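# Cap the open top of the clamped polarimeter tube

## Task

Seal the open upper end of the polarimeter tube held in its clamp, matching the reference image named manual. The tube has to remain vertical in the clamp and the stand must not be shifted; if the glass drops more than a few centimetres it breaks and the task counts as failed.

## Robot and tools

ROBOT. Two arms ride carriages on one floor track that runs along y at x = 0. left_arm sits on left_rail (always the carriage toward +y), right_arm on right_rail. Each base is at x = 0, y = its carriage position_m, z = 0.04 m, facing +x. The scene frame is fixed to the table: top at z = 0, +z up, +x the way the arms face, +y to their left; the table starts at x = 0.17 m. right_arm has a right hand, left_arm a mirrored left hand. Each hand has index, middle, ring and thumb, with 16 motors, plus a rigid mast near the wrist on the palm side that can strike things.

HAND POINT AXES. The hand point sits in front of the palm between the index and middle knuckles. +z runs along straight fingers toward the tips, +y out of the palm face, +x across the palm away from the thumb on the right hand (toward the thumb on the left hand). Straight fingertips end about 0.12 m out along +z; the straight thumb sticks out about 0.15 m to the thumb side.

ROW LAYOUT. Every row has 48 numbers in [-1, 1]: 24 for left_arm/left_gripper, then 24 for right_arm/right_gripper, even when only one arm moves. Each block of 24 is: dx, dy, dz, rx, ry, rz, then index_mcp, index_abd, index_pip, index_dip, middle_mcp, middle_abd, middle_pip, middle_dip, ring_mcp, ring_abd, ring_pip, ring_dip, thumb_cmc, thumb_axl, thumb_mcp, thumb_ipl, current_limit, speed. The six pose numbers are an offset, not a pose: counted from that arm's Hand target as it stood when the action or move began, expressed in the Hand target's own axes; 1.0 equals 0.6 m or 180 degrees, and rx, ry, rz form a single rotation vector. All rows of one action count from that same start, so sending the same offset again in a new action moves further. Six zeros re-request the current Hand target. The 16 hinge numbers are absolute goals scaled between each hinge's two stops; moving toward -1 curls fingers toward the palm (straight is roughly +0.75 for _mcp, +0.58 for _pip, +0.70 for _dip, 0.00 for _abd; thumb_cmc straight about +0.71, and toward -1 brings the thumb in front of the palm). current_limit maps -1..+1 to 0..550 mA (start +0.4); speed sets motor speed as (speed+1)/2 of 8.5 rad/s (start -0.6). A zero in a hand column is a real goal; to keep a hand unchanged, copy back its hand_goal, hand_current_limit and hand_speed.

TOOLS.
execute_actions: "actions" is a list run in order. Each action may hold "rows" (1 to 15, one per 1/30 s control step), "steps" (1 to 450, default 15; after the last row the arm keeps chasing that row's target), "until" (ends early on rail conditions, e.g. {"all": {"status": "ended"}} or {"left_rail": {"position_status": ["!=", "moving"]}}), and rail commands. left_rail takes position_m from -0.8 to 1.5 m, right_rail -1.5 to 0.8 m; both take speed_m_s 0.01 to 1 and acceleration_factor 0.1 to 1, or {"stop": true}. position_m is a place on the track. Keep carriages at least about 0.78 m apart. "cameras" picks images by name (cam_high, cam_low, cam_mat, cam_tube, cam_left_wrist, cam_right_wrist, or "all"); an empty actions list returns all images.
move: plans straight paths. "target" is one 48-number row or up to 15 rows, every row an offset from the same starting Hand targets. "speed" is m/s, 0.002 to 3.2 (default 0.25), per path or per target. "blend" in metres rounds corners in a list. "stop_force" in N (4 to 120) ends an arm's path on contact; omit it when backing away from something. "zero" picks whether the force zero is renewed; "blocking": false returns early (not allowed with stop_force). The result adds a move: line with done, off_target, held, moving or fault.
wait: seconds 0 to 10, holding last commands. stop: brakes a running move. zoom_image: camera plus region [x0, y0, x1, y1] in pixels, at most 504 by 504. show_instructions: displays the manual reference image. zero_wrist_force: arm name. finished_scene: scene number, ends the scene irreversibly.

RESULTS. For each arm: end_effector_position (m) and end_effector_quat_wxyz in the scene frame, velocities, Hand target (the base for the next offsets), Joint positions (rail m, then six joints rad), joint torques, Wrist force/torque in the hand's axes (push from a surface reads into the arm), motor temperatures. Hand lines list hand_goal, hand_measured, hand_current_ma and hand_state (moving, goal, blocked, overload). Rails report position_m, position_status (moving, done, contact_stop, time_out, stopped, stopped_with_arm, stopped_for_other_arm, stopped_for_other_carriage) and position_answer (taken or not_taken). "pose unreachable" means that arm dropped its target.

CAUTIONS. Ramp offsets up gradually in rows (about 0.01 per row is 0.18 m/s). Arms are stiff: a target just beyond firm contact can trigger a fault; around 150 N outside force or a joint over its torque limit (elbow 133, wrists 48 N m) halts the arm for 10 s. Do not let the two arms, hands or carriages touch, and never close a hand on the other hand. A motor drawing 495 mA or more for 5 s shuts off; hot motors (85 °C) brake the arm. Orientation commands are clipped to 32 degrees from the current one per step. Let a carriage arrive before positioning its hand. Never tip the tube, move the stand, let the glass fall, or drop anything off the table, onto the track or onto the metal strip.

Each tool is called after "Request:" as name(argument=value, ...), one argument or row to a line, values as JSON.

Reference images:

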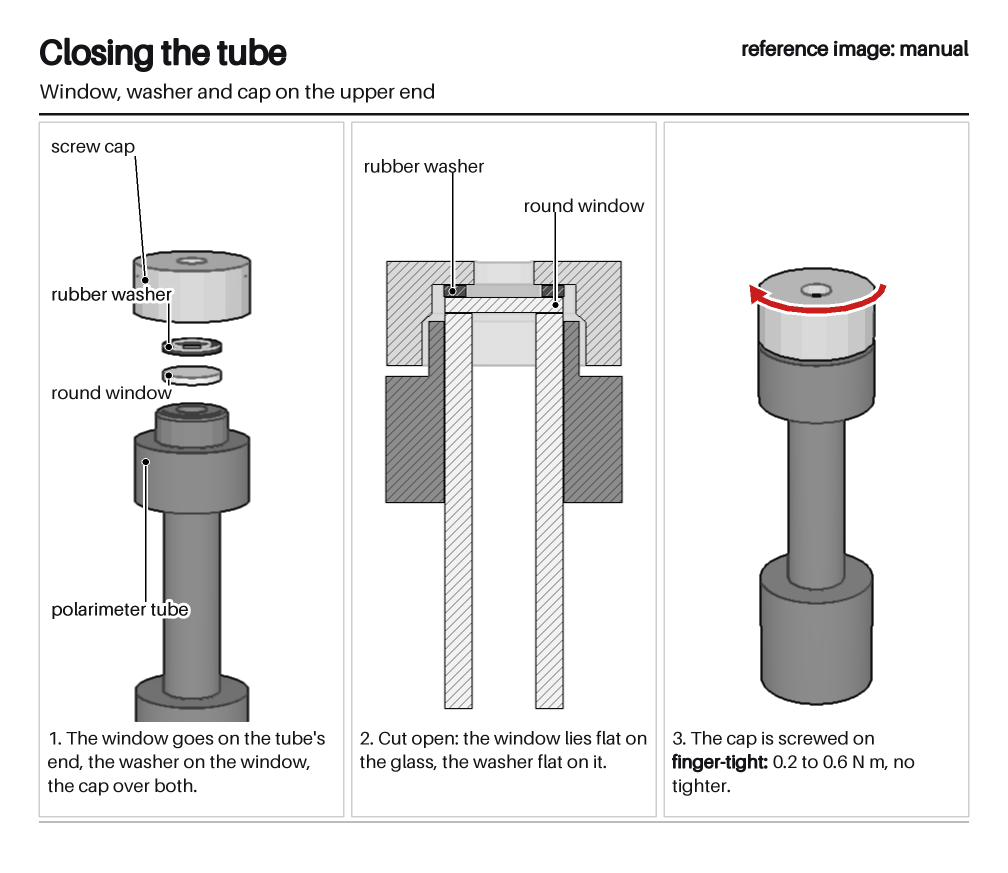

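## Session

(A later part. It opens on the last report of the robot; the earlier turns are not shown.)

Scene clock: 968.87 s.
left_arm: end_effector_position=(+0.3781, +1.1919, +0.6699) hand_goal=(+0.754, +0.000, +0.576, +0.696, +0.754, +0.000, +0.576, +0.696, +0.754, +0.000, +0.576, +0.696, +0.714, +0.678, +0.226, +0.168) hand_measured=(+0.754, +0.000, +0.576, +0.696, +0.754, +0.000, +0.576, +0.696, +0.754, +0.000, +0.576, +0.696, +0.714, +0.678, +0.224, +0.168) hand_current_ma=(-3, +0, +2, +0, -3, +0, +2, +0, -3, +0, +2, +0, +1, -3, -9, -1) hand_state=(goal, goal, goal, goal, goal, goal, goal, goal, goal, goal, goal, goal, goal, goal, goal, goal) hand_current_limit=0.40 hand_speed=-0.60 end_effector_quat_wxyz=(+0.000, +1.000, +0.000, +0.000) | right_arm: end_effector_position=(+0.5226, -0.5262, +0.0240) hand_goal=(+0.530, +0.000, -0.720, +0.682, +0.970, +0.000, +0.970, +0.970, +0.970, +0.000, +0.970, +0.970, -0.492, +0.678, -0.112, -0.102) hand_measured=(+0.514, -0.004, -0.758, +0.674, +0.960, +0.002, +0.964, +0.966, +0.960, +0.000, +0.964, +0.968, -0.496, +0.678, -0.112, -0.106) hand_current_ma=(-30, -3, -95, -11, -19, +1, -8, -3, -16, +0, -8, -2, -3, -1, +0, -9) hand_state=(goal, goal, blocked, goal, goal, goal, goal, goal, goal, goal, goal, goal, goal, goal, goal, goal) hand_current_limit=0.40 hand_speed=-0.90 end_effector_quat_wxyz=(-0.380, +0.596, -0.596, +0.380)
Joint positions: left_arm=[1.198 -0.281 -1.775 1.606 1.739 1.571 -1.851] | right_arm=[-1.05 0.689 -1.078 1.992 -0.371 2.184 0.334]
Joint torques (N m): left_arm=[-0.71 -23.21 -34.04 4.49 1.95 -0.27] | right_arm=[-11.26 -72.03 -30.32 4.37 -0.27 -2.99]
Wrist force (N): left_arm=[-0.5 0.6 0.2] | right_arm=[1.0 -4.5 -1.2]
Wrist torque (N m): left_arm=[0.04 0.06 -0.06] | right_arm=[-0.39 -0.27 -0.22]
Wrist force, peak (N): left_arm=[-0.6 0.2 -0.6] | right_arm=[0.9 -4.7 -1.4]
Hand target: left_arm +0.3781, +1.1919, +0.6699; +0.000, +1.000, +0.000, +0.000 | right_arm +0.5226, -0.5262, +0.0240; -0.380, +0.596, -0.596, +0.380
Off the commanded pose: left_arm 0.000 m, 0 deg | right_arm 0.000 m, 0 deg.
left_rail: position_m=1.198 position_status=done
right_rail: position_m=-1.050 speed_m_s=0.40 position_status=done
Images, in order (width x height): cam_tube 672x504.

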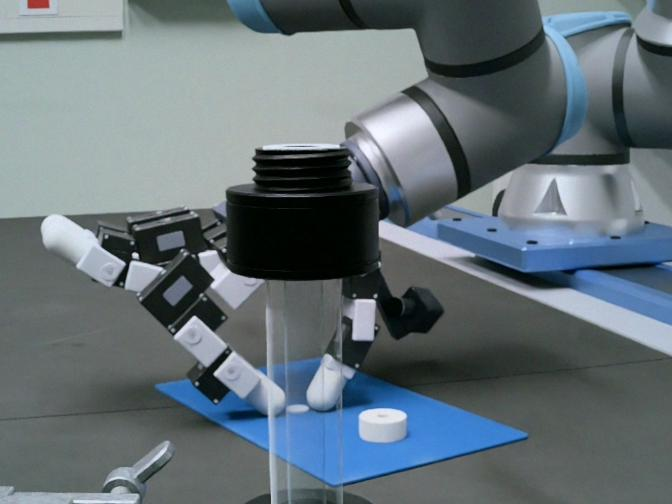

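Request:
move(
  target=[
    [0,0,0,0,0,0,0.754,0,0.576,0.696,0.754,0,0.576,0.696,0.754,0,0.576,0.696,0.714,0.678,0.226,0.168,0.4,-0.6,0,-0.0045,-0.0021,0,0,0,0.515,0,-0.768,0.681,0.97,0,0.97,0.97,0.97,0,0.97,0.97,-0.493,0.678,-0.112,-0.103,0.4,-0.9],
    [0,0,0,0,0,0,0.754,0,0.576,0.696,0.754,0,0.576,0.696,0.754,0,0.576,0.696,0.714,0.678,0.226,0.168,0.4,-0.6,0.0033,-0.0045,-0.0021,0,0,0,0.515,0,-0.768,0.681,0.97,0,0.97,0.97,0.97,0,0.97,0.97,-0.493,0.678,-0.112,-0.103,0.4,-0.9],
    [0,0,0,0,0,0,0.754,0,0.576,0.696,0.754,0,0.576,0.696,0.754,0,0.576,0.696,0.714,0.678,0.226,0.168,0.4,-0.6,0.0033,-0.0003,-0.0001,0,0,0,0.515,0,-0.768,0.681,0.97,0,0.97,0.97,0.97,0,0.97,0.97,-0.493,0.678,-0.112,-0.103,0.4,-0.9],
  ],
  cameras=["cam_tube","cam_right_wrist","cam_high"],
  speed=0.01,
)

Request:
zoom_image(
  camera="cam_tube",
  region=[240, 340, 350, 425],
)

Request:
zoom_image(
  camera="cam_right_wrist",
  region=[340, 180, 440, 270],
)

Request:
zoom_image(
  camera="cam_high",
  region=[180, 90, 230, 130],
)

Scene clock: 988.77 s.
left_arm: end_effector_position=(+0.3781, +1.1919, +0.6699) hand_goal=(+0.754, +0.000, +0.576, +0.696, +0.754, +0.000, +0.576, +0.696, +0.754, +0.000, +0.576, +0.696, +0.714, +0.678, +0.226, +0.168) hand_measured=(+0.754, +0.000, +0.576, +0.696, +0.754, +0.000, +0.576, +0.696, +0.754, +0.000, +0.576, +0.696, +0.714, +0.678, +0.224, +0.168) hand_current_ma=(-3, +0, +2, +0, -3, +0, +2, +0, -3, +0, +2, +0, +1, -3, -9, -1) hand_state=(goal, goal, goal, goal, goal, goal, goal, goal, goal, goal, goal, goal, goal, goal, goal, goal) hand_current_limit=0.40 hand_speed=-0.60 end_effector_quat_wxyz=(+0.000, +1.000, +0.000, +0.000) | right_arm: end_effector_position=(+0.5226, -0.5281, +0.0244) hand_goal=(+0.516, +0.000, -0.768, +0.682, +0.970, +0.000, +0.970, +0.970, +0.970, +0.000, +0.970, +0.970, -0.492, +0.678, -0.112, -0.102) hand_measured=(+0.512, -0.004, -0.764, +0.680, +0.960, +0.002, +0.964, +0.966, +0.960, +0.000, +0.964, +0.968, -0.496, +0.678, -0.112, -0.104) hand_current_ma=(-5, -3, +5, -2, -19, +1, -8, -3, -16, +0, -8, -2, -3, -1, +0, -2) hand_state=(goal, goal, goal, goal, goal, goal, goal, goal, goal, goal, goal, goal, goal, goal, goal, goal) hand_current_limit=0.40 hand_speed=-0.90 end_effector_quat_wxyz=(-0.380, +0.596, -0.596, +0.380)
Joint positions: left_arm=[1.198 -0.281 -1.775 1.606 1.739 1.571 -1.851] | right_arm=[-1.05 0.686 -1.08 1.995 -0.373 2.182 0.332]
Joint torques (N m): left_arm=[-0.7 -23.19 -34.47 4.37 2.02 -0.34] | right_arm=[-18.92 -44.78 -17.87 -3.08 -2.13 -3.72]
Wrist force (N): left_arm=[-0.7 0.3 0.2] | right_arm=[0.4 -1.8 1.1]
Wrist torque (N m): left_arm=[0.01 0.09 -0.06] | right_arm=[-0.31 -0.18 -0.13]
Wrist force, peak (N): left_arm=[-0.3 0.8 0.7] | right_arm=[0.9 -4.7 -1.2]
Hand target: left_arm +0.3781, +1.1919, +0.6699; +0.000, +1.000, +0.000, +0.000 | right_arm +0.5226, -0.5281, +0.0242; -0.380, +0.596, -0.596, +0.380
Off the commanded pose: left_arm 0.000 m, 0 deg | right_arm 0.000 m, 0 deg.
left_rail: position_m=1.198 position_status=done
right_rail: position_m=-1.050 speed_m_s=0.40 position_status=done
move: done
Images, in order (width x height): cam_high 672x504, cam_tube 672x504, cam_right_wrist 616x616.

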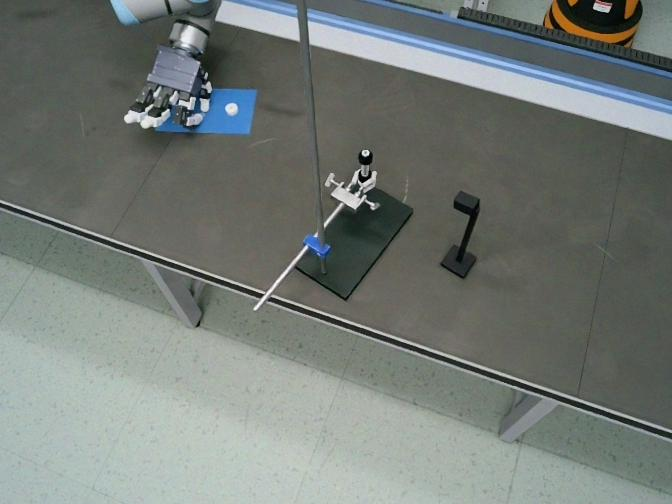

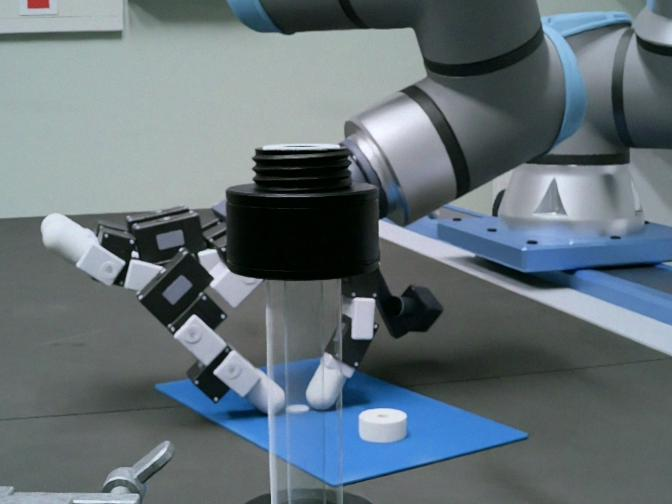

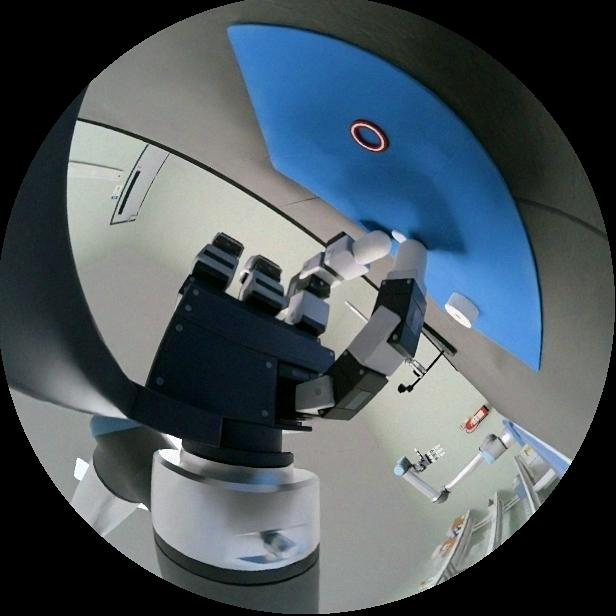

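Scaled by 4.582 from the camera's 672x504 image, which has a finer 960x720 frame.

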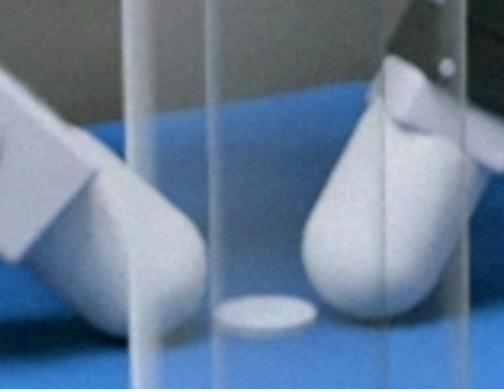

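Scaled by 5.040 from the camera's 616x616 image, which has a finer 880x880 frame.

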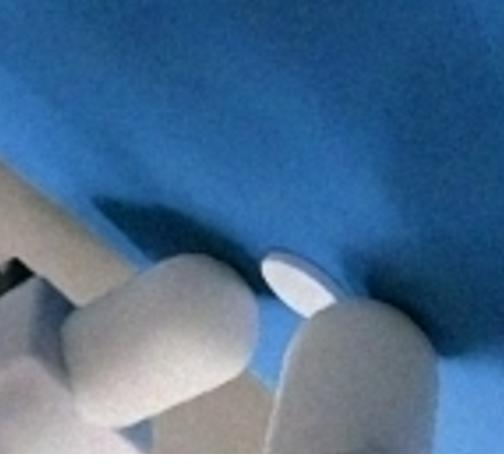

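Scaled by 10.080 from the camera's 672x504 image, which has a finer 960x720 frame.

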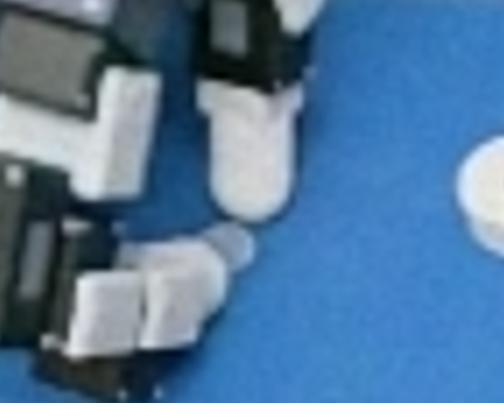

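Request:
execute_actions(
  actions=[
    {"rows":[[0,0,0,0,0,0,0.754,0,0.576,0.696,0.754,0,0.576,0.696,0.754,0,0.576,0.696,0.714,0.678,0.226,0.168,0.4,-0.6,0,0.0008,0.0004,0,0,0,0.505,0,-0.768,0.681,0.97,0,0.97,0.97,0.97,0,0.97,0.97,-0.493,0.678,-0.112,-0.103,0.4,-0.9]],"steps":12},
    {"rows":[[0,0,0,0,0,0,0.754,0,0.576,0.696,0.754,0,0.576,0.696,0.754,0,0.576,0.696,0.714,0.678,0.226,0.168,0.4,-0.6,0,0,0,0,0,0,0.49,0,-0.762,0.681,0.97,0,0.97,0.97,0.97,0,0.97,0.97,-0.493,0.678,-0.112,-0.103,0.4,-0.9]],"steps":6},
    {"rows":[[0,0,0,0,0,0,0.754,0,0.576,0.696,0.754,0,0.576,0.696,0.754,0,0.576,0.696,0.714,0.678,0.226,0.168,0.4,-0.6,0,0,0,0,0,0,0.475,0,-0.757,0.681,0.97,0,0.97,0.97,0.97,0,0.97,0.97,-0.493,0.678,-0.112,-0.103,0.4,-0.9]],"steps":6},
    {"rows":[[0,0,0,0,0,0,0.754,0,0.576,0.696,0.754,0,0.576,0.696,0.754,0,0.576,0.696,0.714,0.678,0.226,0.168,0.4,-0.6,0,0,0,0,0,0,0.46,0,-0.751,0.681,0.97,0,0.97,0.97,0.97,0,0.97,0.97,-0.493,0.678,-0.112,-0.103,0.4,-0.9]],"steps":6},
    {"rows":[[0,0,0,0,0,0,0.754,0,0.576,0.696,0.754,0,0.576,0.696,0.754,0,0.576,0.696,0.714,0.678,0.226,0.168,0.4,-0.6,0,0,0,0,0,0,0.445,0,-0.745,0.681,0.97,0,0.97,0.97,0.97,0,0.97,0.97,-0.493,0.678,-0.112,-0.103,0.4,-0.9]],"steps":6},
  ],
  cameras=["cam_tube","cam_right_wrist"],
)

Request:
zoom_image(
  camera="cam_tube",
  region=[240, 340, 350, 425],
)

Request:
zoom_image(
  camera="cam_right_wrist",
  region=[340, 180, 440, 270],
)

Scene clock: 1000.47 s.
left_arm: end_effector_position=(+0.3781, +1.1919, +0.6699) hand_goal=(+0.754, +0.000, +0.576, +0.696, +0.754, +0.000, +0.576, +0.696, +0.754, +0.000, +0.576, +0.696, +0.714, +0.678, +0.226, +0.168) hand_measured=(+0.754, +0.000, +0.576, +0.696, +0.754, +0.000, +0.576, +0.696, +0.754, +0.000, +0.576, +0.696, +0.714, +0.678, +0.224, +0.168) hand_current_ma=(-3, +0, +2, +0, -3, +0, +2, +0, -3, +0, +2, +0, +1, -3, -9, -1) hand_state=(goal, goal, goal, goal, goal, goal, goal, goal, goal, goal, goal, goal, goal, goal, goal, goal) hand_current_limit=0.40 hand_speed=-0.60 end_effector_quat_wxyz=(+0.000, +1.000, +0.000, +0.000) | right_arm: end_effector_position=(+0.5226, -0.5281, +0.0237) hand_goal=(+0.446, +0.000, -0.744, +0.682, +0.970, +0.000, +0.970, +0.970, +0.970, +0.000, +0.970, +0.970, -0.492, +0.678, -0.112, -0.102) hand_measured=(+0.498, -0.004, -0.758, +0.680, +0.960, +0.002, +0.964, +0.966, +0.960, +0.000, +0.964, +0.968, -0.496, +0.678, -0.112, -0.104) hand_current_ma=(+152, -3, -26, -2, -19, +1, -8, -3, -16, +0, -8, -2, -3, -1, +0, -5) hand_state=(blocked, goal, goal, goal, goal, goal, goal, goal, goal, goal, goal, goal, goal, goal, goal, goal) hand_current_limit=0.40 hand_speed=-0.90 end_effector_quat_wxyz=(-0.380, +0.596, -0.596, +0.380)
Joint positions: left_arm=[1.198 -0.281 -1.775 1.606 1.739 1.571 -1.851] | right_arm=[-1.05 0.686 -1.079 1.995 -0.374 2.182 0.332]
Joint torques (N m): left_arm=[-1.1 -23.29 -33.86 4.45 2 -0.33] | right_arm=[-16.53 -43.42 -16.33 -2.08 -2.24 -3.72]
Wrist force (N): left_arm=[-0.5 0.0 0.2] | right_arm=[1.3 -9.1 -1.4]
Wrist torque (N m): left_arm=[-0.03 0.08 -0.05] | right_arm=[-0.42 -0.29 0.04]
Wrist force, peak (N): left_arm=[-0.7 0.7 0.4] | right_arm=[1.4 -9.1 -1.5]
Hand target: left_arm +0.3781, +1.1919, +0.6699; +0.000, +1.000, +0.000, +0.000 | right_arm +0.5226, -0.5281, +0.0237; -0.380, +0.596, -0.596, +0.380
Off the commanded pose: left_arm 0.000 m, 0 deg | right_arm 0.000 m, 0 deg.
left_rail: position_m=1.198 position_status=done
right_rail: position_m=-1.050 speed_m_s=0.40 position_status=done
Images, in order (width x height): cam_tube 672x504, cam_right_wrist 616x616.

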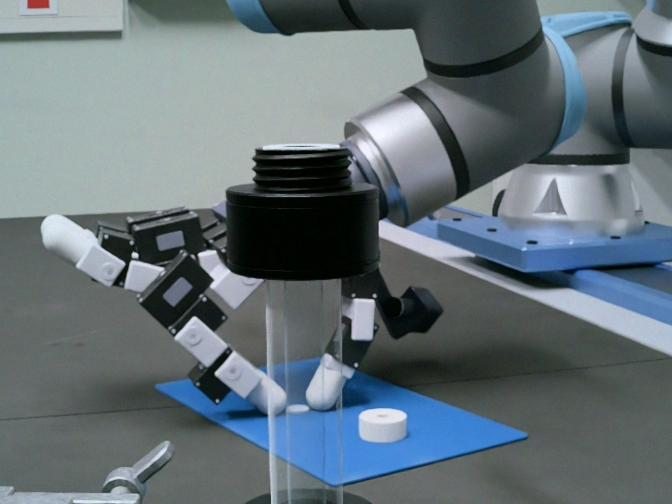

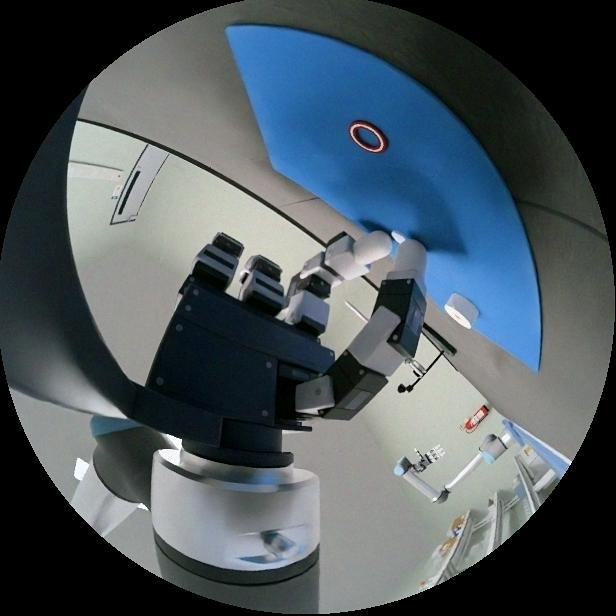

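Scaled by 4.582 from the camera's 672x504 image, which has a finer 960x720 frame.

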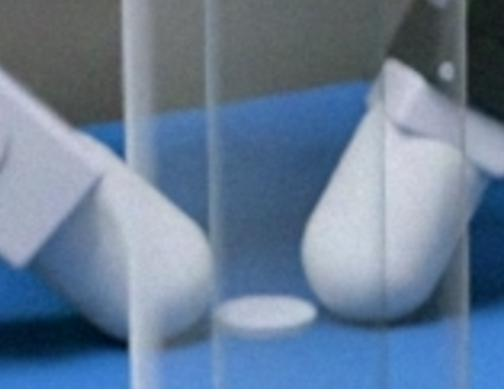

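Scaled by 5.040 from the camera's 616x616 image, which has a finer 880x880 frame.

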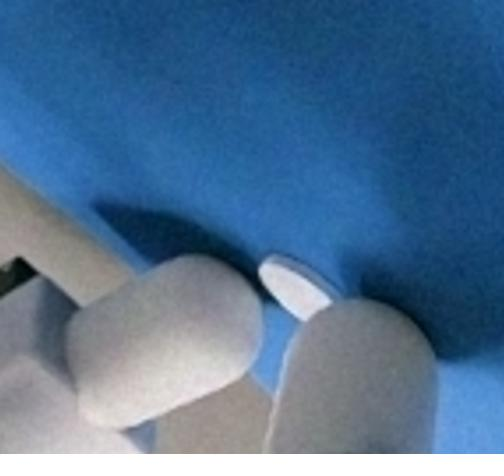

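Request:
execute_actions(
  actions=[
    {"rows":[[0,0,0,0,0,0,0.754,0,0.576,0.696,0.754,0,0.576,0.696,0.754,0,0.576,0.696,0.714,0.678,0.226,0.168,0.4,-0.6,0,0,0,0,0,0,0.51,0,-0.775,0.681,0.97,0,0.97,0.97,0.97,0,0.97,0.97,-0.493,0.678,-0.112,-0.103,0.4,-0.9]],"steps":12},
    {"rows":[[0,0,0,0,0,0,0.754,0,0.576,0.696,0.754,0,0.576,0.696,0.754,0,0.576,0.696,0.714,0.678,0.226,0.168,0.4,-0.6,0,0,0,0,0,0,0.495,0,-0.772,0.681,0.97,0,0.97,0.97,0.97,0,0.97,0.97,-0.493,0.678,-0.112,-0.103,0.4,-0.9]],"steps":6},
    {"rows":[[0,0,0,0,0,0,0.754,0,0.576,0.696,0.754,0,0.576,0.696,0.754,0,0.576,0.696,0.714,0.678,0.226,0.168,0.4,-0.6,0,0,0,0,0,0,0.48,0,-0.767,0.681,0.97,0,0.97,0.97,0.97,0,0.97,0.97,-0.493,0.678,-0.112,-0.103,0.4,-0.9]],"steps":6},
    {"rows":[[0,0,0,0,0,0,0.754,0,0.576,0.696,0.754,0,0.576,0.696,0.754,0,0.576,0.696,0.714,0.678,0.226,0.168,0.4,-0.6,0,0,0,0,0,0,0.465,0,-0.762,0.681,0.97,0,0.97,0.97,0.97,0,0.97,0.97,-0.493,0.678,-0.112,-0.103,0.4,-0.9]],"steps":6},
    {"rows":[[0,0,0,0,0,0,0.754,0,0.576,0.696,0.754,0,0.576,0.696,0.754,0,0.576,0.696,0.714,0.678,0.226,0.168,0.4,-0.6,0,0,0,0,0,0,0.45,0,-0.757,0.681,0.97,0,0.97,0.97,0.97,0,0.97,0.97,-0.493,0.678,-0.112,-0.103,0.4,-0.9]],"steps":10},
  ],
  cameras=["cam_tube","cam_right_wrist"],
)

Request:
zoom_image(
  camera="cam_tube",
  region=[240, 340, 350, 425],
)

Request:
zoom_image(
  camera="cam_right_wrist",
  region=[340, 180, 440, 270],
)

Scene clock: 1023.90 s.
left_arm: end_effector_position=(+0.3781, +1.1919, +0.6699) hand_goal=(+0.754, +0.000, +0.576, +0.696, +0.754, +0.000, +0.576, +0.696, +0.754, +0.000, +0.576, +0.696, +0.714, +0.678, +0.226, +0.168) hand_measured=(+0.754, +0.000, +0.576, +0.696, +0.754, +0.000, +0.576, +0.696, +0.754, +0.000, +0.576, +0.696, +0.714, +0.678, +0.224, +0.168) hand_current_ma=(-3, +0, +2, +0, -3, +0, +2, +0, -3, +0, +2, +0, +1, -3, -9, -1) hand_state=(goal, goal, goal, goal, goal, goal, goal, goal, goal, goal, goal, goal, goal, goal, goal, goal) hand_current_limit=0.40 hand_speed=-0.60 end_effector_quat_wxyz=(+0.000, +1.000, +0.000, +0.000) | right_arm: end_effector_position=(+0.5226, -0.5281, +0.0237) hand_goal=(+0.450, +0.000, -0.756, +0.682, +0.970, +0.000, +0.970, +0.970, +0.970, +0.000, +0.970, +0.970, -0.492, +0.678, -0.112, -0.102) hand_measured=(+0.448, -0.004, -0.758, +0.682, +0.960, +0.002, +0.964, +0.966, +0.960, +0.000, +0.964, +0.968, -0.494, +0.678, -0.112, -0.106) hand_current_ma=(-2, -3, -1, +0, -19, +1, -8, -3, -16, +0, -8, -2, -3, -1, +0, -5) hand_state=(goal, goal, goal, goal, goal, goal, goal, goal, goal, goal, goal, goal, goal, goal, goal, goal) hand_current_limit=0.40 hand_speed=-0.90 end_effector_quat_wxyz=(-0.380, +0.596, -0.596, +0.380)
Joint positions: left_arm=[1.198 -0.281 -1.775 1.606 1.739 1.571 -1.851] | right_arm=[-1.05 0.686 -1.079 1.995 -0.374 2.182 0.332]
Joint torques (N m): left_arm=[-1.31 -24.63 -34.17 4.61 2.09 -0.5] | right_arm=[-10.8 -47.8 -21.77 2.88 -1.4 -3.36]
Wrist force (N): left_arm=[-0.2 0.2 0.2] | right_arm=[1.1 -5.3 -2.4]
Wrist torque (N m): left_arm=[0.01 0.03 -0.03] | right_arm=[-0.46 -0.32 -0.03]
Wrist force, peak (N): left_arm=[-0.8 -0.3 0.6] | right_arm=[1.5 -9.3 -1.2]
Hand target: left_arm +0.3781, +1.1919, +0.6699; +0.000, +1.000, +0.000, +0.000 | right_arm +0.5226, -0.5281, +0.0237; -0.380, +0.596, -0.596, +0.380
Off the commanded pose: left_arm 0.000 m, 0 deg | right_arm 0.000 m, 0 deg.
left_rail: position_m=1.198 position_status=done
right_rail: position_m=-1.050 speed_m_s=0.40 position_status=done
Images, in order (width x height): cam_tube 672x504, cam_right_wrist 616x616.

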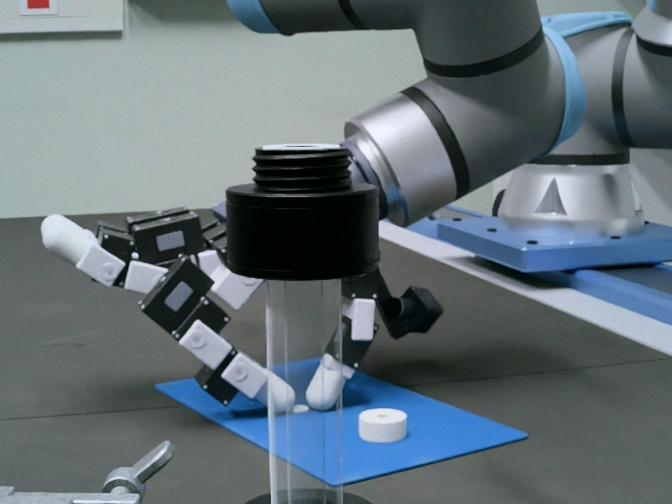

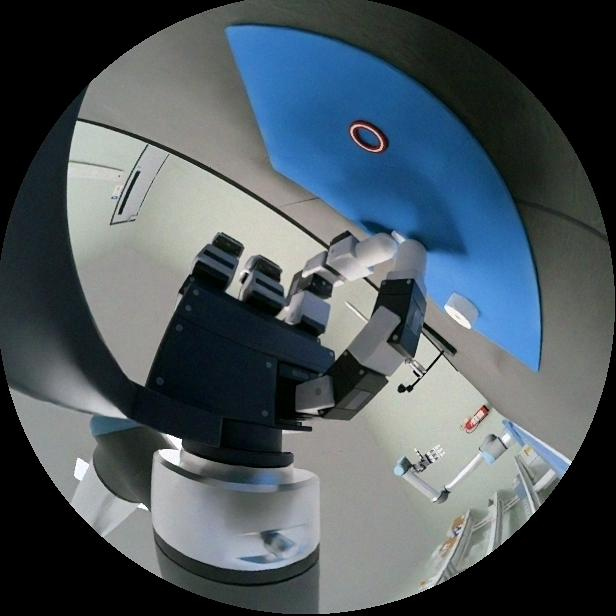

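Scaled by 4.582 from the camera's 672x504 image, which has a finer 960x720 frame.

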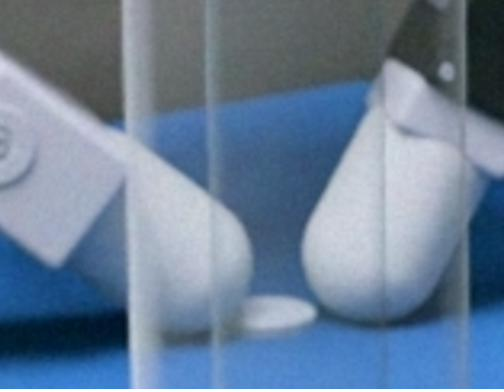

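Scaled by 5.040 from the camera's 616x616 image, which has a finer 880x880 frame.

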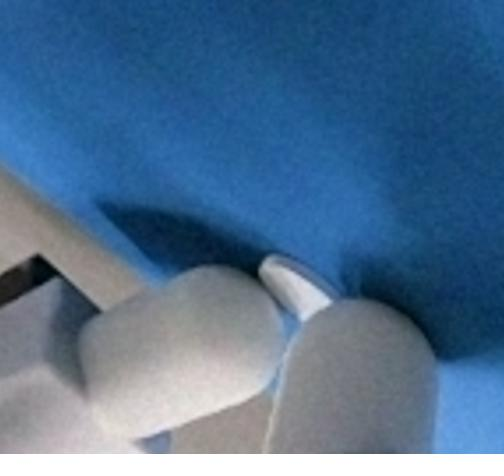

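Request:
execute_actions(
  actions=[
    {"rows":[[0,0,0,0,0,0,0.754,0,0.576,0.696,0.754,0,0.576,0.696,0.754,0,0.576,0.696,0.714,0.678,0.226,0.168,0.4,-0.6,0,0,0,0,0,0,0.455,0,-0.753,0.681,0.97,0,0.97,0.97,0.97,0,0.97,0.97,-0.493,0.678,-0.112,-0.103,0.4,-0.9]],"steps":10},
    {"rows":[[0,0,0,0,0,0,0.754,0,0.576,0.696,0.754,0,0.576,0.696,0.754,0,0.576,0.696,0.714,0.678,0.226,0.168,0.4,-0.6,0,0,0,0,0,0,0.44,0,-0.749,0.681,0.97,0,0.97,0.97,0.97,0,0.97,0.97,-0.493,0.678,-0.112,-0.103,0.4,-0.9]],"steps":6},
    {"rows":[[0,0,0,0,0,0,0.754,0,0.576,0.696,0.754,0,0.576,0.696,0.754,0,0.576,0.696,0.714,0.678,0.226,0.168,0.4,-0.6,0,0,0,0,0,0,0.425,0,-0.744,0.681,0.97,0,0.97,0.97,0.97,0,0.97,0.97,-0.493,0.678,-0.112,-0.103,0.4,-0.9]],"steps":6},
    {"rows":[[0,0,0,0,0,0,0.754,0,0.576,0.696,0.754,0,0.576,0.696,0.754,0,0.576,0.696,0.714,0.678,0.226,0.168,0.4,-0.6,0,0,0,0,0,0,0.41,0,-0.739,0.681,0.97,0,0.97,0.97,0.97,0,0.97,0.97,-0.493,0.678,-0.112,-0.103,0.4,-0.9]],"steps":6},
    {"rows":[[0,0,0,0,0,0,0.754,0,0.576,0.696,0.754,0,0.576,0.696,0.754,0,0.576,0.696,0.714,0.678,0.226,0.168,0.4,-0.6,0,0,0,0,0,0,0.395,0,-0.735,0.681,0.97,0,0.97,0.97,0.97,0,0.97,0.97,-0.493,0.678,-0.112,-0.103,0.4,-0.9]],"steps":10},
  ],
  cameras=["cam_tube","cam_right_wrist"],
)

Request:
zoom_image(
  camera="cam_tube",
  region=[240, 340, 350, 425],
)

Request:
zoom_image(
  camera="cam_right_wrist",
  region=[340, 180, 440, 270],
)

Scene clock: 1045.47 s.
left_arm: end_effector_position=(+0.3781, +1.1919, +0.6699) hand_goal=(+0.754, +0.000, +0.576, +0.696, +0.754, +0.000, +0.576, +0.696, +0.754, +0.000, +0.576, +0.696, +0.714, +0.678, +0.226, +0.168) hand_measured=(+0.754, +0.000, +0.576, +0.696, +0.754, +0.000, +0.576, +0.696, +0.754, +0.000, +0.576, +0.696, +0.714, +0.678, +0.224, +0.168) hand_current_ma=(-3, +0, +2, +0, -3, +0, +2, +0, -3, +0, +2, +0, +1, -3, -9, -1) hand_state=(goal, goal, goal, goal, goal, goal, goal, goal, goal, goal, goal, goal, goal, goal, goal, goal) hand_current_limit=0.40 hand_speed=-0.60 end_effector_quat_wxyz=(+0.000, +1.000, +0.000, +0.000) | right_arm: end_effector_position=(+0.5226, -0.5281, +0.0237) hand_goal=(+0.396, +0.000, -0.734, +0.682, +0.970, +0.000, +0.970, +0.970, +0.970, +0.000, +0.970, +0.970, -0.492, +0.678, -0.112, -0.102) hand_measured=(+0.410, -0.004, -0.736, +0.682, +0.960, +0.002, +0.964, +0.966, +0.960, +0.000, +0.964, +0.968, -0.494, +0.678, -0.112, -0.106) hand_current_ma=(+27, -3, -1, +0, -19, +1, -8, -3, -16, +0, -8, -2, -3, -1, +0, -5) hand_state=(goal, goal, goal, goal, goal, goal, goal, goal, goal, goal, goal, goal, goal, goal, goal, goal) hand_current_limit=0.40 hand_speed=-0.90 end_effector_quat_wxyz=(-0.380, +0.596, -0.596, +0.380)
Joint positions: left_arm=[1.198 -0.281 -1.775 1.606 1.739 1.571 -1.851] | right_arm=[-1.05 0.686 -1.079 1.995 -0.374 2.182 0.332]
Joint torques (N m): left_arm=[-1.11 -23.99 -34.23 4.38 2.18 -0.44] | right_arm=[-1.28 -57.83 -32.36 4.57 0.69 -2.6]
Wrist force (N): left_arm=[-0.5 -0.2 0.1] | right_arm=[1.1 -6.1 -1.6]
Wrist torque (N m): left_arm=[-0.03 0.07 -0.04] | right_arm=[-0.45 -0.33 0.01]
Wrist force, peak (N): left_arm=[-0.2 0.4 1.0] | right_arm=[1.1 -6.6 -1.9]
Hand target: left_arm +0.3781, +1.1919, +0.6699; +0.000, +1.000, +0.000, +0.000 | right_arm +0.5226, -0.5281, +0.0237; -0.380, +0.596, -0.596, +0.380
Off the commanded pose: left_arm 0.000 m, 0 deg | right_arm 0.000 m, 0 deg.
left_rail: position_m=1.198 position_status=done
right_rail: position_m=-1.050 speed_m_s=0.40 position_status=done
Images, in order (width x height): cam_tube 672x504, cam_right_wrist 616x616.

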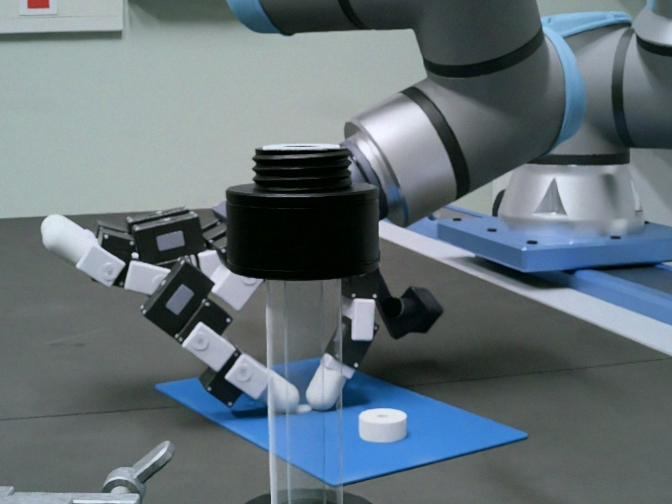

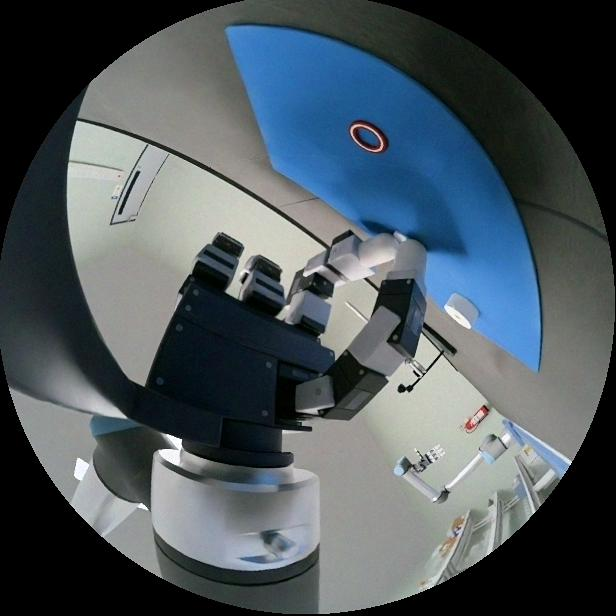

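Scaled by 4.582 from the camera's 672x504 image, which has a finer 960x720 frame.

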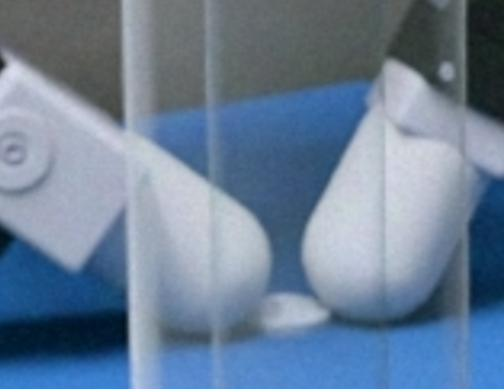

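Scaled by 5.040 from the camera's 616x616 image, which has a finer 880x880 frame.

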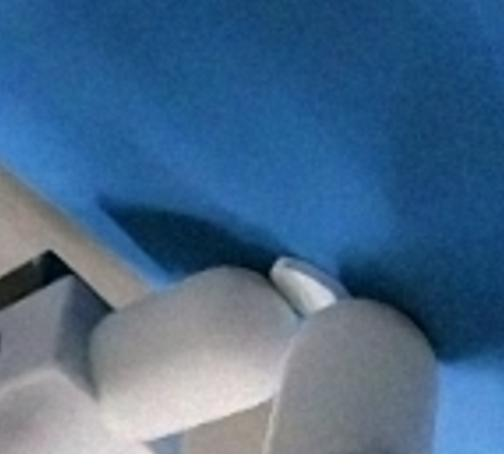

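Request:
execute_actions(
  actions=[
    {"rows":[[0,0,0,0,0,0,0.754,0,0.576,0.696,0.754,0,0.576,0.696,0.754,0,0.576,0.696,0.714,0.678,0.226,0.168,0.4,-0.6,0,0.0005,0.0002,0,0,0,0.42,0,-0.734,0.681,0.97,0,0.97,0.97,0.97,0,0.97,0.97,-0.493,0.678,-0.112,-0.103,0.4,-0.9]],"steps":10},
    {"rows":[[0,0,0,0,0,0,0.754,0,0.576,0.696,0.754,0,0.576,0.696,0.754,0,0.576,0.696,0.714,0.678,0.226,0.168,0.4,-0.6,0,0,0,0,0,0,0.40,0,-0.724,0.681,0.97,0,0.97,0.97,0.97,0,0.97,0.97,-0.493,0.678,-0.112,-0.103,0.4,-0.9]],"steps":6},
    {"rows":[[0,0,0,0,0,0,0.754,0,0.576,0.696,0.754,0,0.576,0.696,0.754,0,0.576,0.696,0.714,0.678,0.226,0.168,0.4,-0.6,0,0,0,0,0,0,0.38,0,-0.718,0.681,0.97,0,0.97,0.97,0.97,0,0.97,0.97,-0.493,0.678,-0.112,-0.103,0.4,-0.9]],"steps":6},
    {"rows":[[0,0,0,0,0,0,0.754,0,0.576,0.696,0.754,0,0.576,0.696,0.754,0,0.576,0.696,0.714,0.678,0.226,0.168,0.4,-0.6,0,0,0,0,0,0,0.35,0,-0.714,0.681,0.97,0,0.97,0.97,0.97,0,0.97,0.97,-0.493,0.678,-0.112,-0.103,0.4,-0.9]],"steps":15},
  ],
  cameras=["cam_tube","cam_right_wrist"],
)

Request:
zoom_image(
  camera="cam_tube",
  region=[240, 340, 350, 425],
)

Request:
zoom_image(
  camera="cam_right_wrist",
  region=[340, 180, 440, 270],
)

Scene clock: 1061.43 s.
left_arm: end_effector_position=(+0.3781, +1.1919, +0.6699) hand_goal=(+0.754, +0.000, +0.576, +0.696, +0.754, +0.000, +0.576, +0.696, +0.754, +0.000, +0.576, +0.696, +0.714, +0.678, +0.226, +0.168) hand_measured=(+0.754, +0.000, +0.576, +0.696, +0.754, +0.000, +0.576, +0.696, +0.754, +0.000, +0.576, +0.696, +0.714, +0.678, +0.224, +0.168) hand_current_ma=(-3, +0, +2, +0, -3, +0, +2, +0, -3, +0, +2, +0, +1, -3, -9, -1) hand_state=(goal, goal, goal, goal, goal, goal, goal, goal, goal, goal, goal, goal, goal, goal, goal, goal) hand_current_limit=0.40 hand_speed=-0.60 end_effector_quat_wxyz=(+0.000, +1.000, +0.000, +0.000) | right_arm: end_effector_position=(+0.5226, -0.5281, +0.0234) hand_goal=(+0.350, +0.000, -0.714, +0.682, +0.970, +0.000, +0.970, +0.970, +0.970, +0.000, +0.970, +0.970, -0.492, +0.678, -0.112, -0.102) hand_measured=(+0.404, -0.004, -0.730, +0.680, +0.960, +0.002, +0.964, +0.966, +0.960, +0.000, +0.964, +0.968, -0.494, +0.678, -0.110, -0.108) hand_current_ma=(+163, -3, -30, -1, -19, +1, -8, -3, -16, +0, -8, -2, -3, -1, +2, -13) hand_state=(blocked, goal, goal, goal, goal, goal, goal, goal, goal, goal, goal, goal, goal, goal, goal, goal) hand_current_limit=0.40 hand_speed=-0.90 end_effector_quat_wxyz=(-0.380, +0.596, -0.596, +0.380)
Joint positions: left_arm=[1.198 -0.281 -1.775 1.606 1.739 1.571 -1.851] | right_arm=[-1.05 0.686 -1.079 1.995 -0.375 2.182 0.332]
Joint torques (N m): left_arm=[-0.74 -23.87 -33.68 4.51 2.26 -0.42] | right_arm=[7.47 -38.79 -13.91 -1.57 1.79 0.07]
Wrist force (N): left_arm=[-0.6 0.4 0.1] | right_arm=[1.4 -11.4 -3.0]
Wrist torque (N m): left_arm=[0.04 0.08 -0.06] | right_arm=[-0.57 -0.33 0.08]
Wrist force, peak (N): left_arm=[-1.0 0.3 0.5] | right_arm=[1.8 -11.5 -2.9]
Hand target: left_arm +0.3781, +1.1919, +0.6699; +0.000, +1.000, +0.000, +0.000 | right_arm +0.5226, -0.5281, +0.0234; -0.380, +0.596, -0.596, +0.380
Off the commanded pose: left_arm 0.000 m, 0 deg | right_arm 0.000 m, 0 deg.
left_rail: position_m=1.198 position_status=done
right_rail: position_m=-1.050 speed_m_s=0.40 position_status=done
Images, in order (width x height): cam_tube 672x504, cam_right_wrist 616x616.

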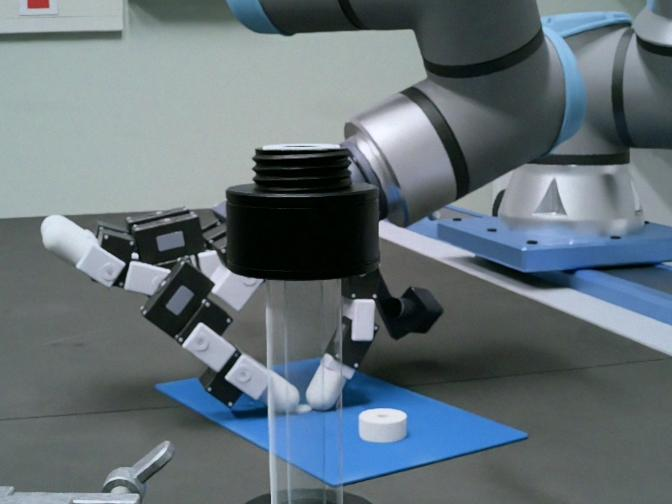

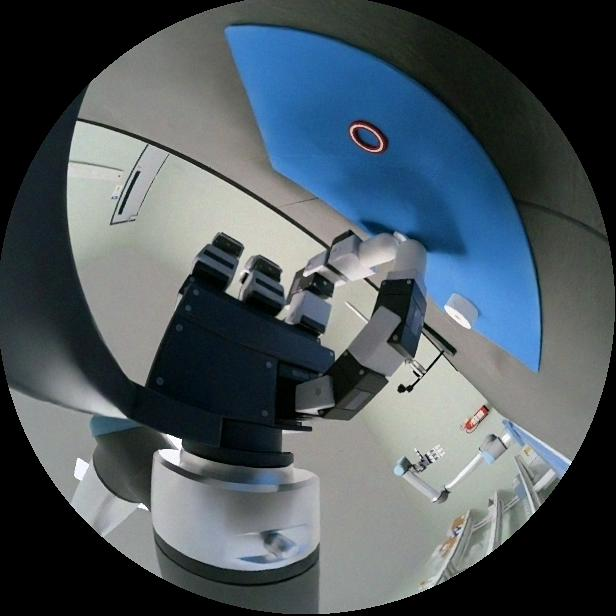

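Scaled by 4.582 from the camera's 672x504 image, which has a finer 960x720 frame.

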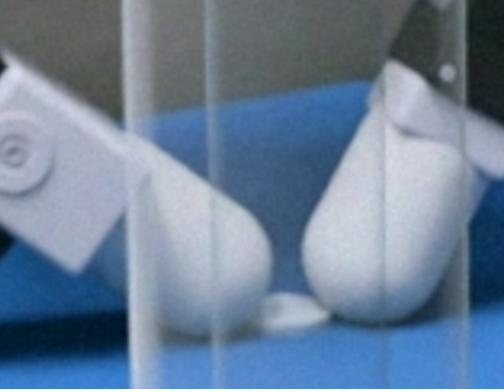

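Scaled by 5.040 from the camera's 616x616 image, which has a finer 880x880 frame.

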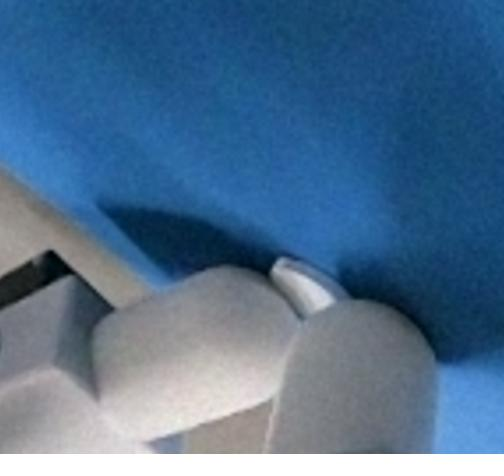

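Request:
move(
  target=[0,0,0,0,0,0,0.754,0,0.576,0.696,0.754,0,0.576,0.696,0.754,0,0.576,0.696,0.714,0.678,0.226,0.168,0.4,-0.6,0,-0.0045,-0.0021,0,0,0,0.35,0,-0.714,0.681,0.97,0,0.97,0.97,0.97,0,0.97,0.97,-0.493,0.678,-0.112,-0.103,0.4,-0.9],
  cameras=["cam_tube","cam_right_wrist"],
  speed=0.004,
)

Request:
zoom_image(
  camera="cam_tube",
  region=[240, 340, 350, 425],
)

Request:
zoom_image(
  camera="cam_right_wrist",
  region=[340, 180, 440, 270],
)

Scene clock: 1068.93 s.
left_arm: end_effector_position=(+0.3781, +1.1919, +0.6699) hand_goal=(+0.754, +0.000, +0.576, +0.696, +0.754, +0.000, +0.576, +0.696, +0.754, +0.000, +0.576, +0.696, +0.714, +0.678, +0.226, +0.168) hand_measured=(+0.754, +0.000, +0.576, +0.696, +0.754, +0.000, +0.576, +0.696, +0.754, +0.000, +0.576, +0.696, +0.714, +0.678, +0.224, +0.168) hand_current_ma=(-3, +0, +2, +0, -3, +0, +2, +0, -3, +0, +2, +0, +1, -3, -9, -1) hand_state=(goal, goal, goal, goal, goal, goal, goal, goal, goal, goal, goal, goal, goal, goal, goal, goal) hand_current_limit=0.40 hand_speed=-0.60 end_effector_quat_wxyz=(+0.000, +1.000, +0.000, +0.000) | right_arm: end_effector_position=(+0.5226, -0.5281, +0.0263) hand_goal=(+0.350, +0.000, -0.714, +0.682, +0.970, +0.000, +0.970, +0.970, +0.970, +0.000, +0.970, +0.970, -0.492, +0.678, -0.112, -0.102) hand_measured=(+0.350, -0.002, -0.712, +0.682, +0.960, +0.002, +0.964, +0.966, +0.960, +0.000, +0.964, +0.968, -0.494, +0.678, -0.108, -0.102) hand_current_ma=(-1, -1, +2, +0, -19, +1, -8, -3, -16, +0, -8, -2, -2, -1, +6, +0) hand_state=(goal, goal, goal, goal, goal, goal, goal, goal, goal, goal, goal, goal, goal, goal, goal, goal) hand_current_limit=0.40 hand_speed=-0.90 end_effector_quat_wxyz=(-0.380, +0.596, -0.596, +0.380)
Joint positions: left_arm=[1.198 -0.281 -1.775 1.606 1.739 1.571 -1.851] | right_arm=[-1.05 0.686 -1.083 1.995 -0.37 2.182 0.332]
Joint torques (N m): left_arm=[0.07 -24.52 -34.23 4.44 2.28 -0.43] | right_arm=[8.73 -77.21 -35.91 5.2 1.73 2.34]
Wrist force (N): left_arm=[-0.4 0.3 0.4] | right_arm=[1.0 -1.8 0.9]
Wrist torque (N m): left_arm=[0.01 0.06 -0.04] | right_arm=[-0.28 -0.27 -0.08]
Wrist force, peak (N): left_arm=[-0.7 -0.1 0.9] | right_arm=[1.7 -11.7 -3.2]
Hand target: left_arm +0.3781, +1.1919, +0.6699; +0.000, +1.000, +0.000, +0.000 | right_arm +0.5226, -0.5281, +0.0263; -0.380, +0.596, -0.596, +0.380
Off the commanded pose: left_arm 0.000 m, 0 deg | right_arm 0.000 m, 0 deg.
left_rail: position_m=1.198 position_status=done
right_rail: position_m=-1.050 speed_m_s=0.40 position_status=done
move: done
Images, in order (width x height): cam_tube 672x504, cam_right_wrist 616x616.

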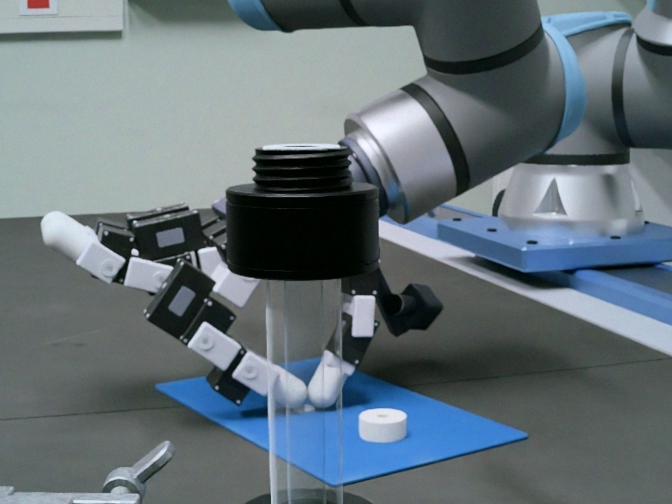

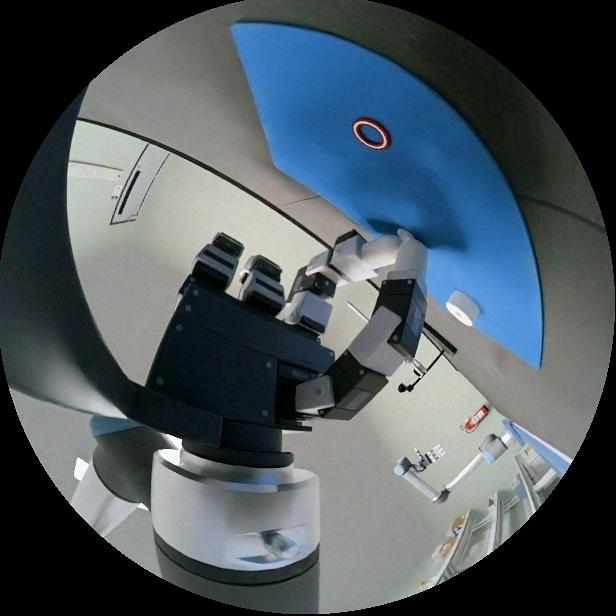

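Scaled by 4.582 from the camera's 672x504 image, which has a finer 960x720 frame.

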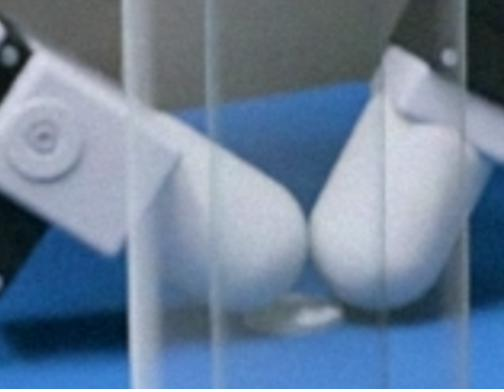

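Scaled by 5.040 from the camera's 616x616 image, which has a finer 880x880 frame.

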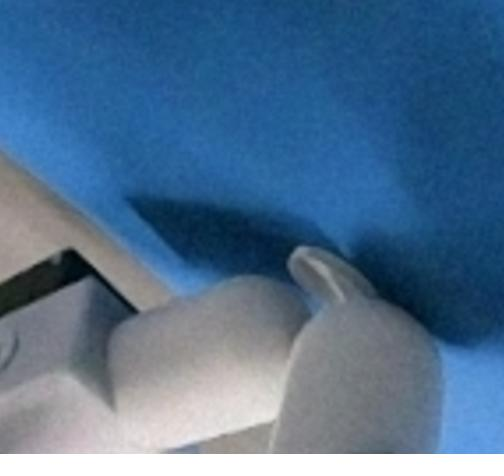

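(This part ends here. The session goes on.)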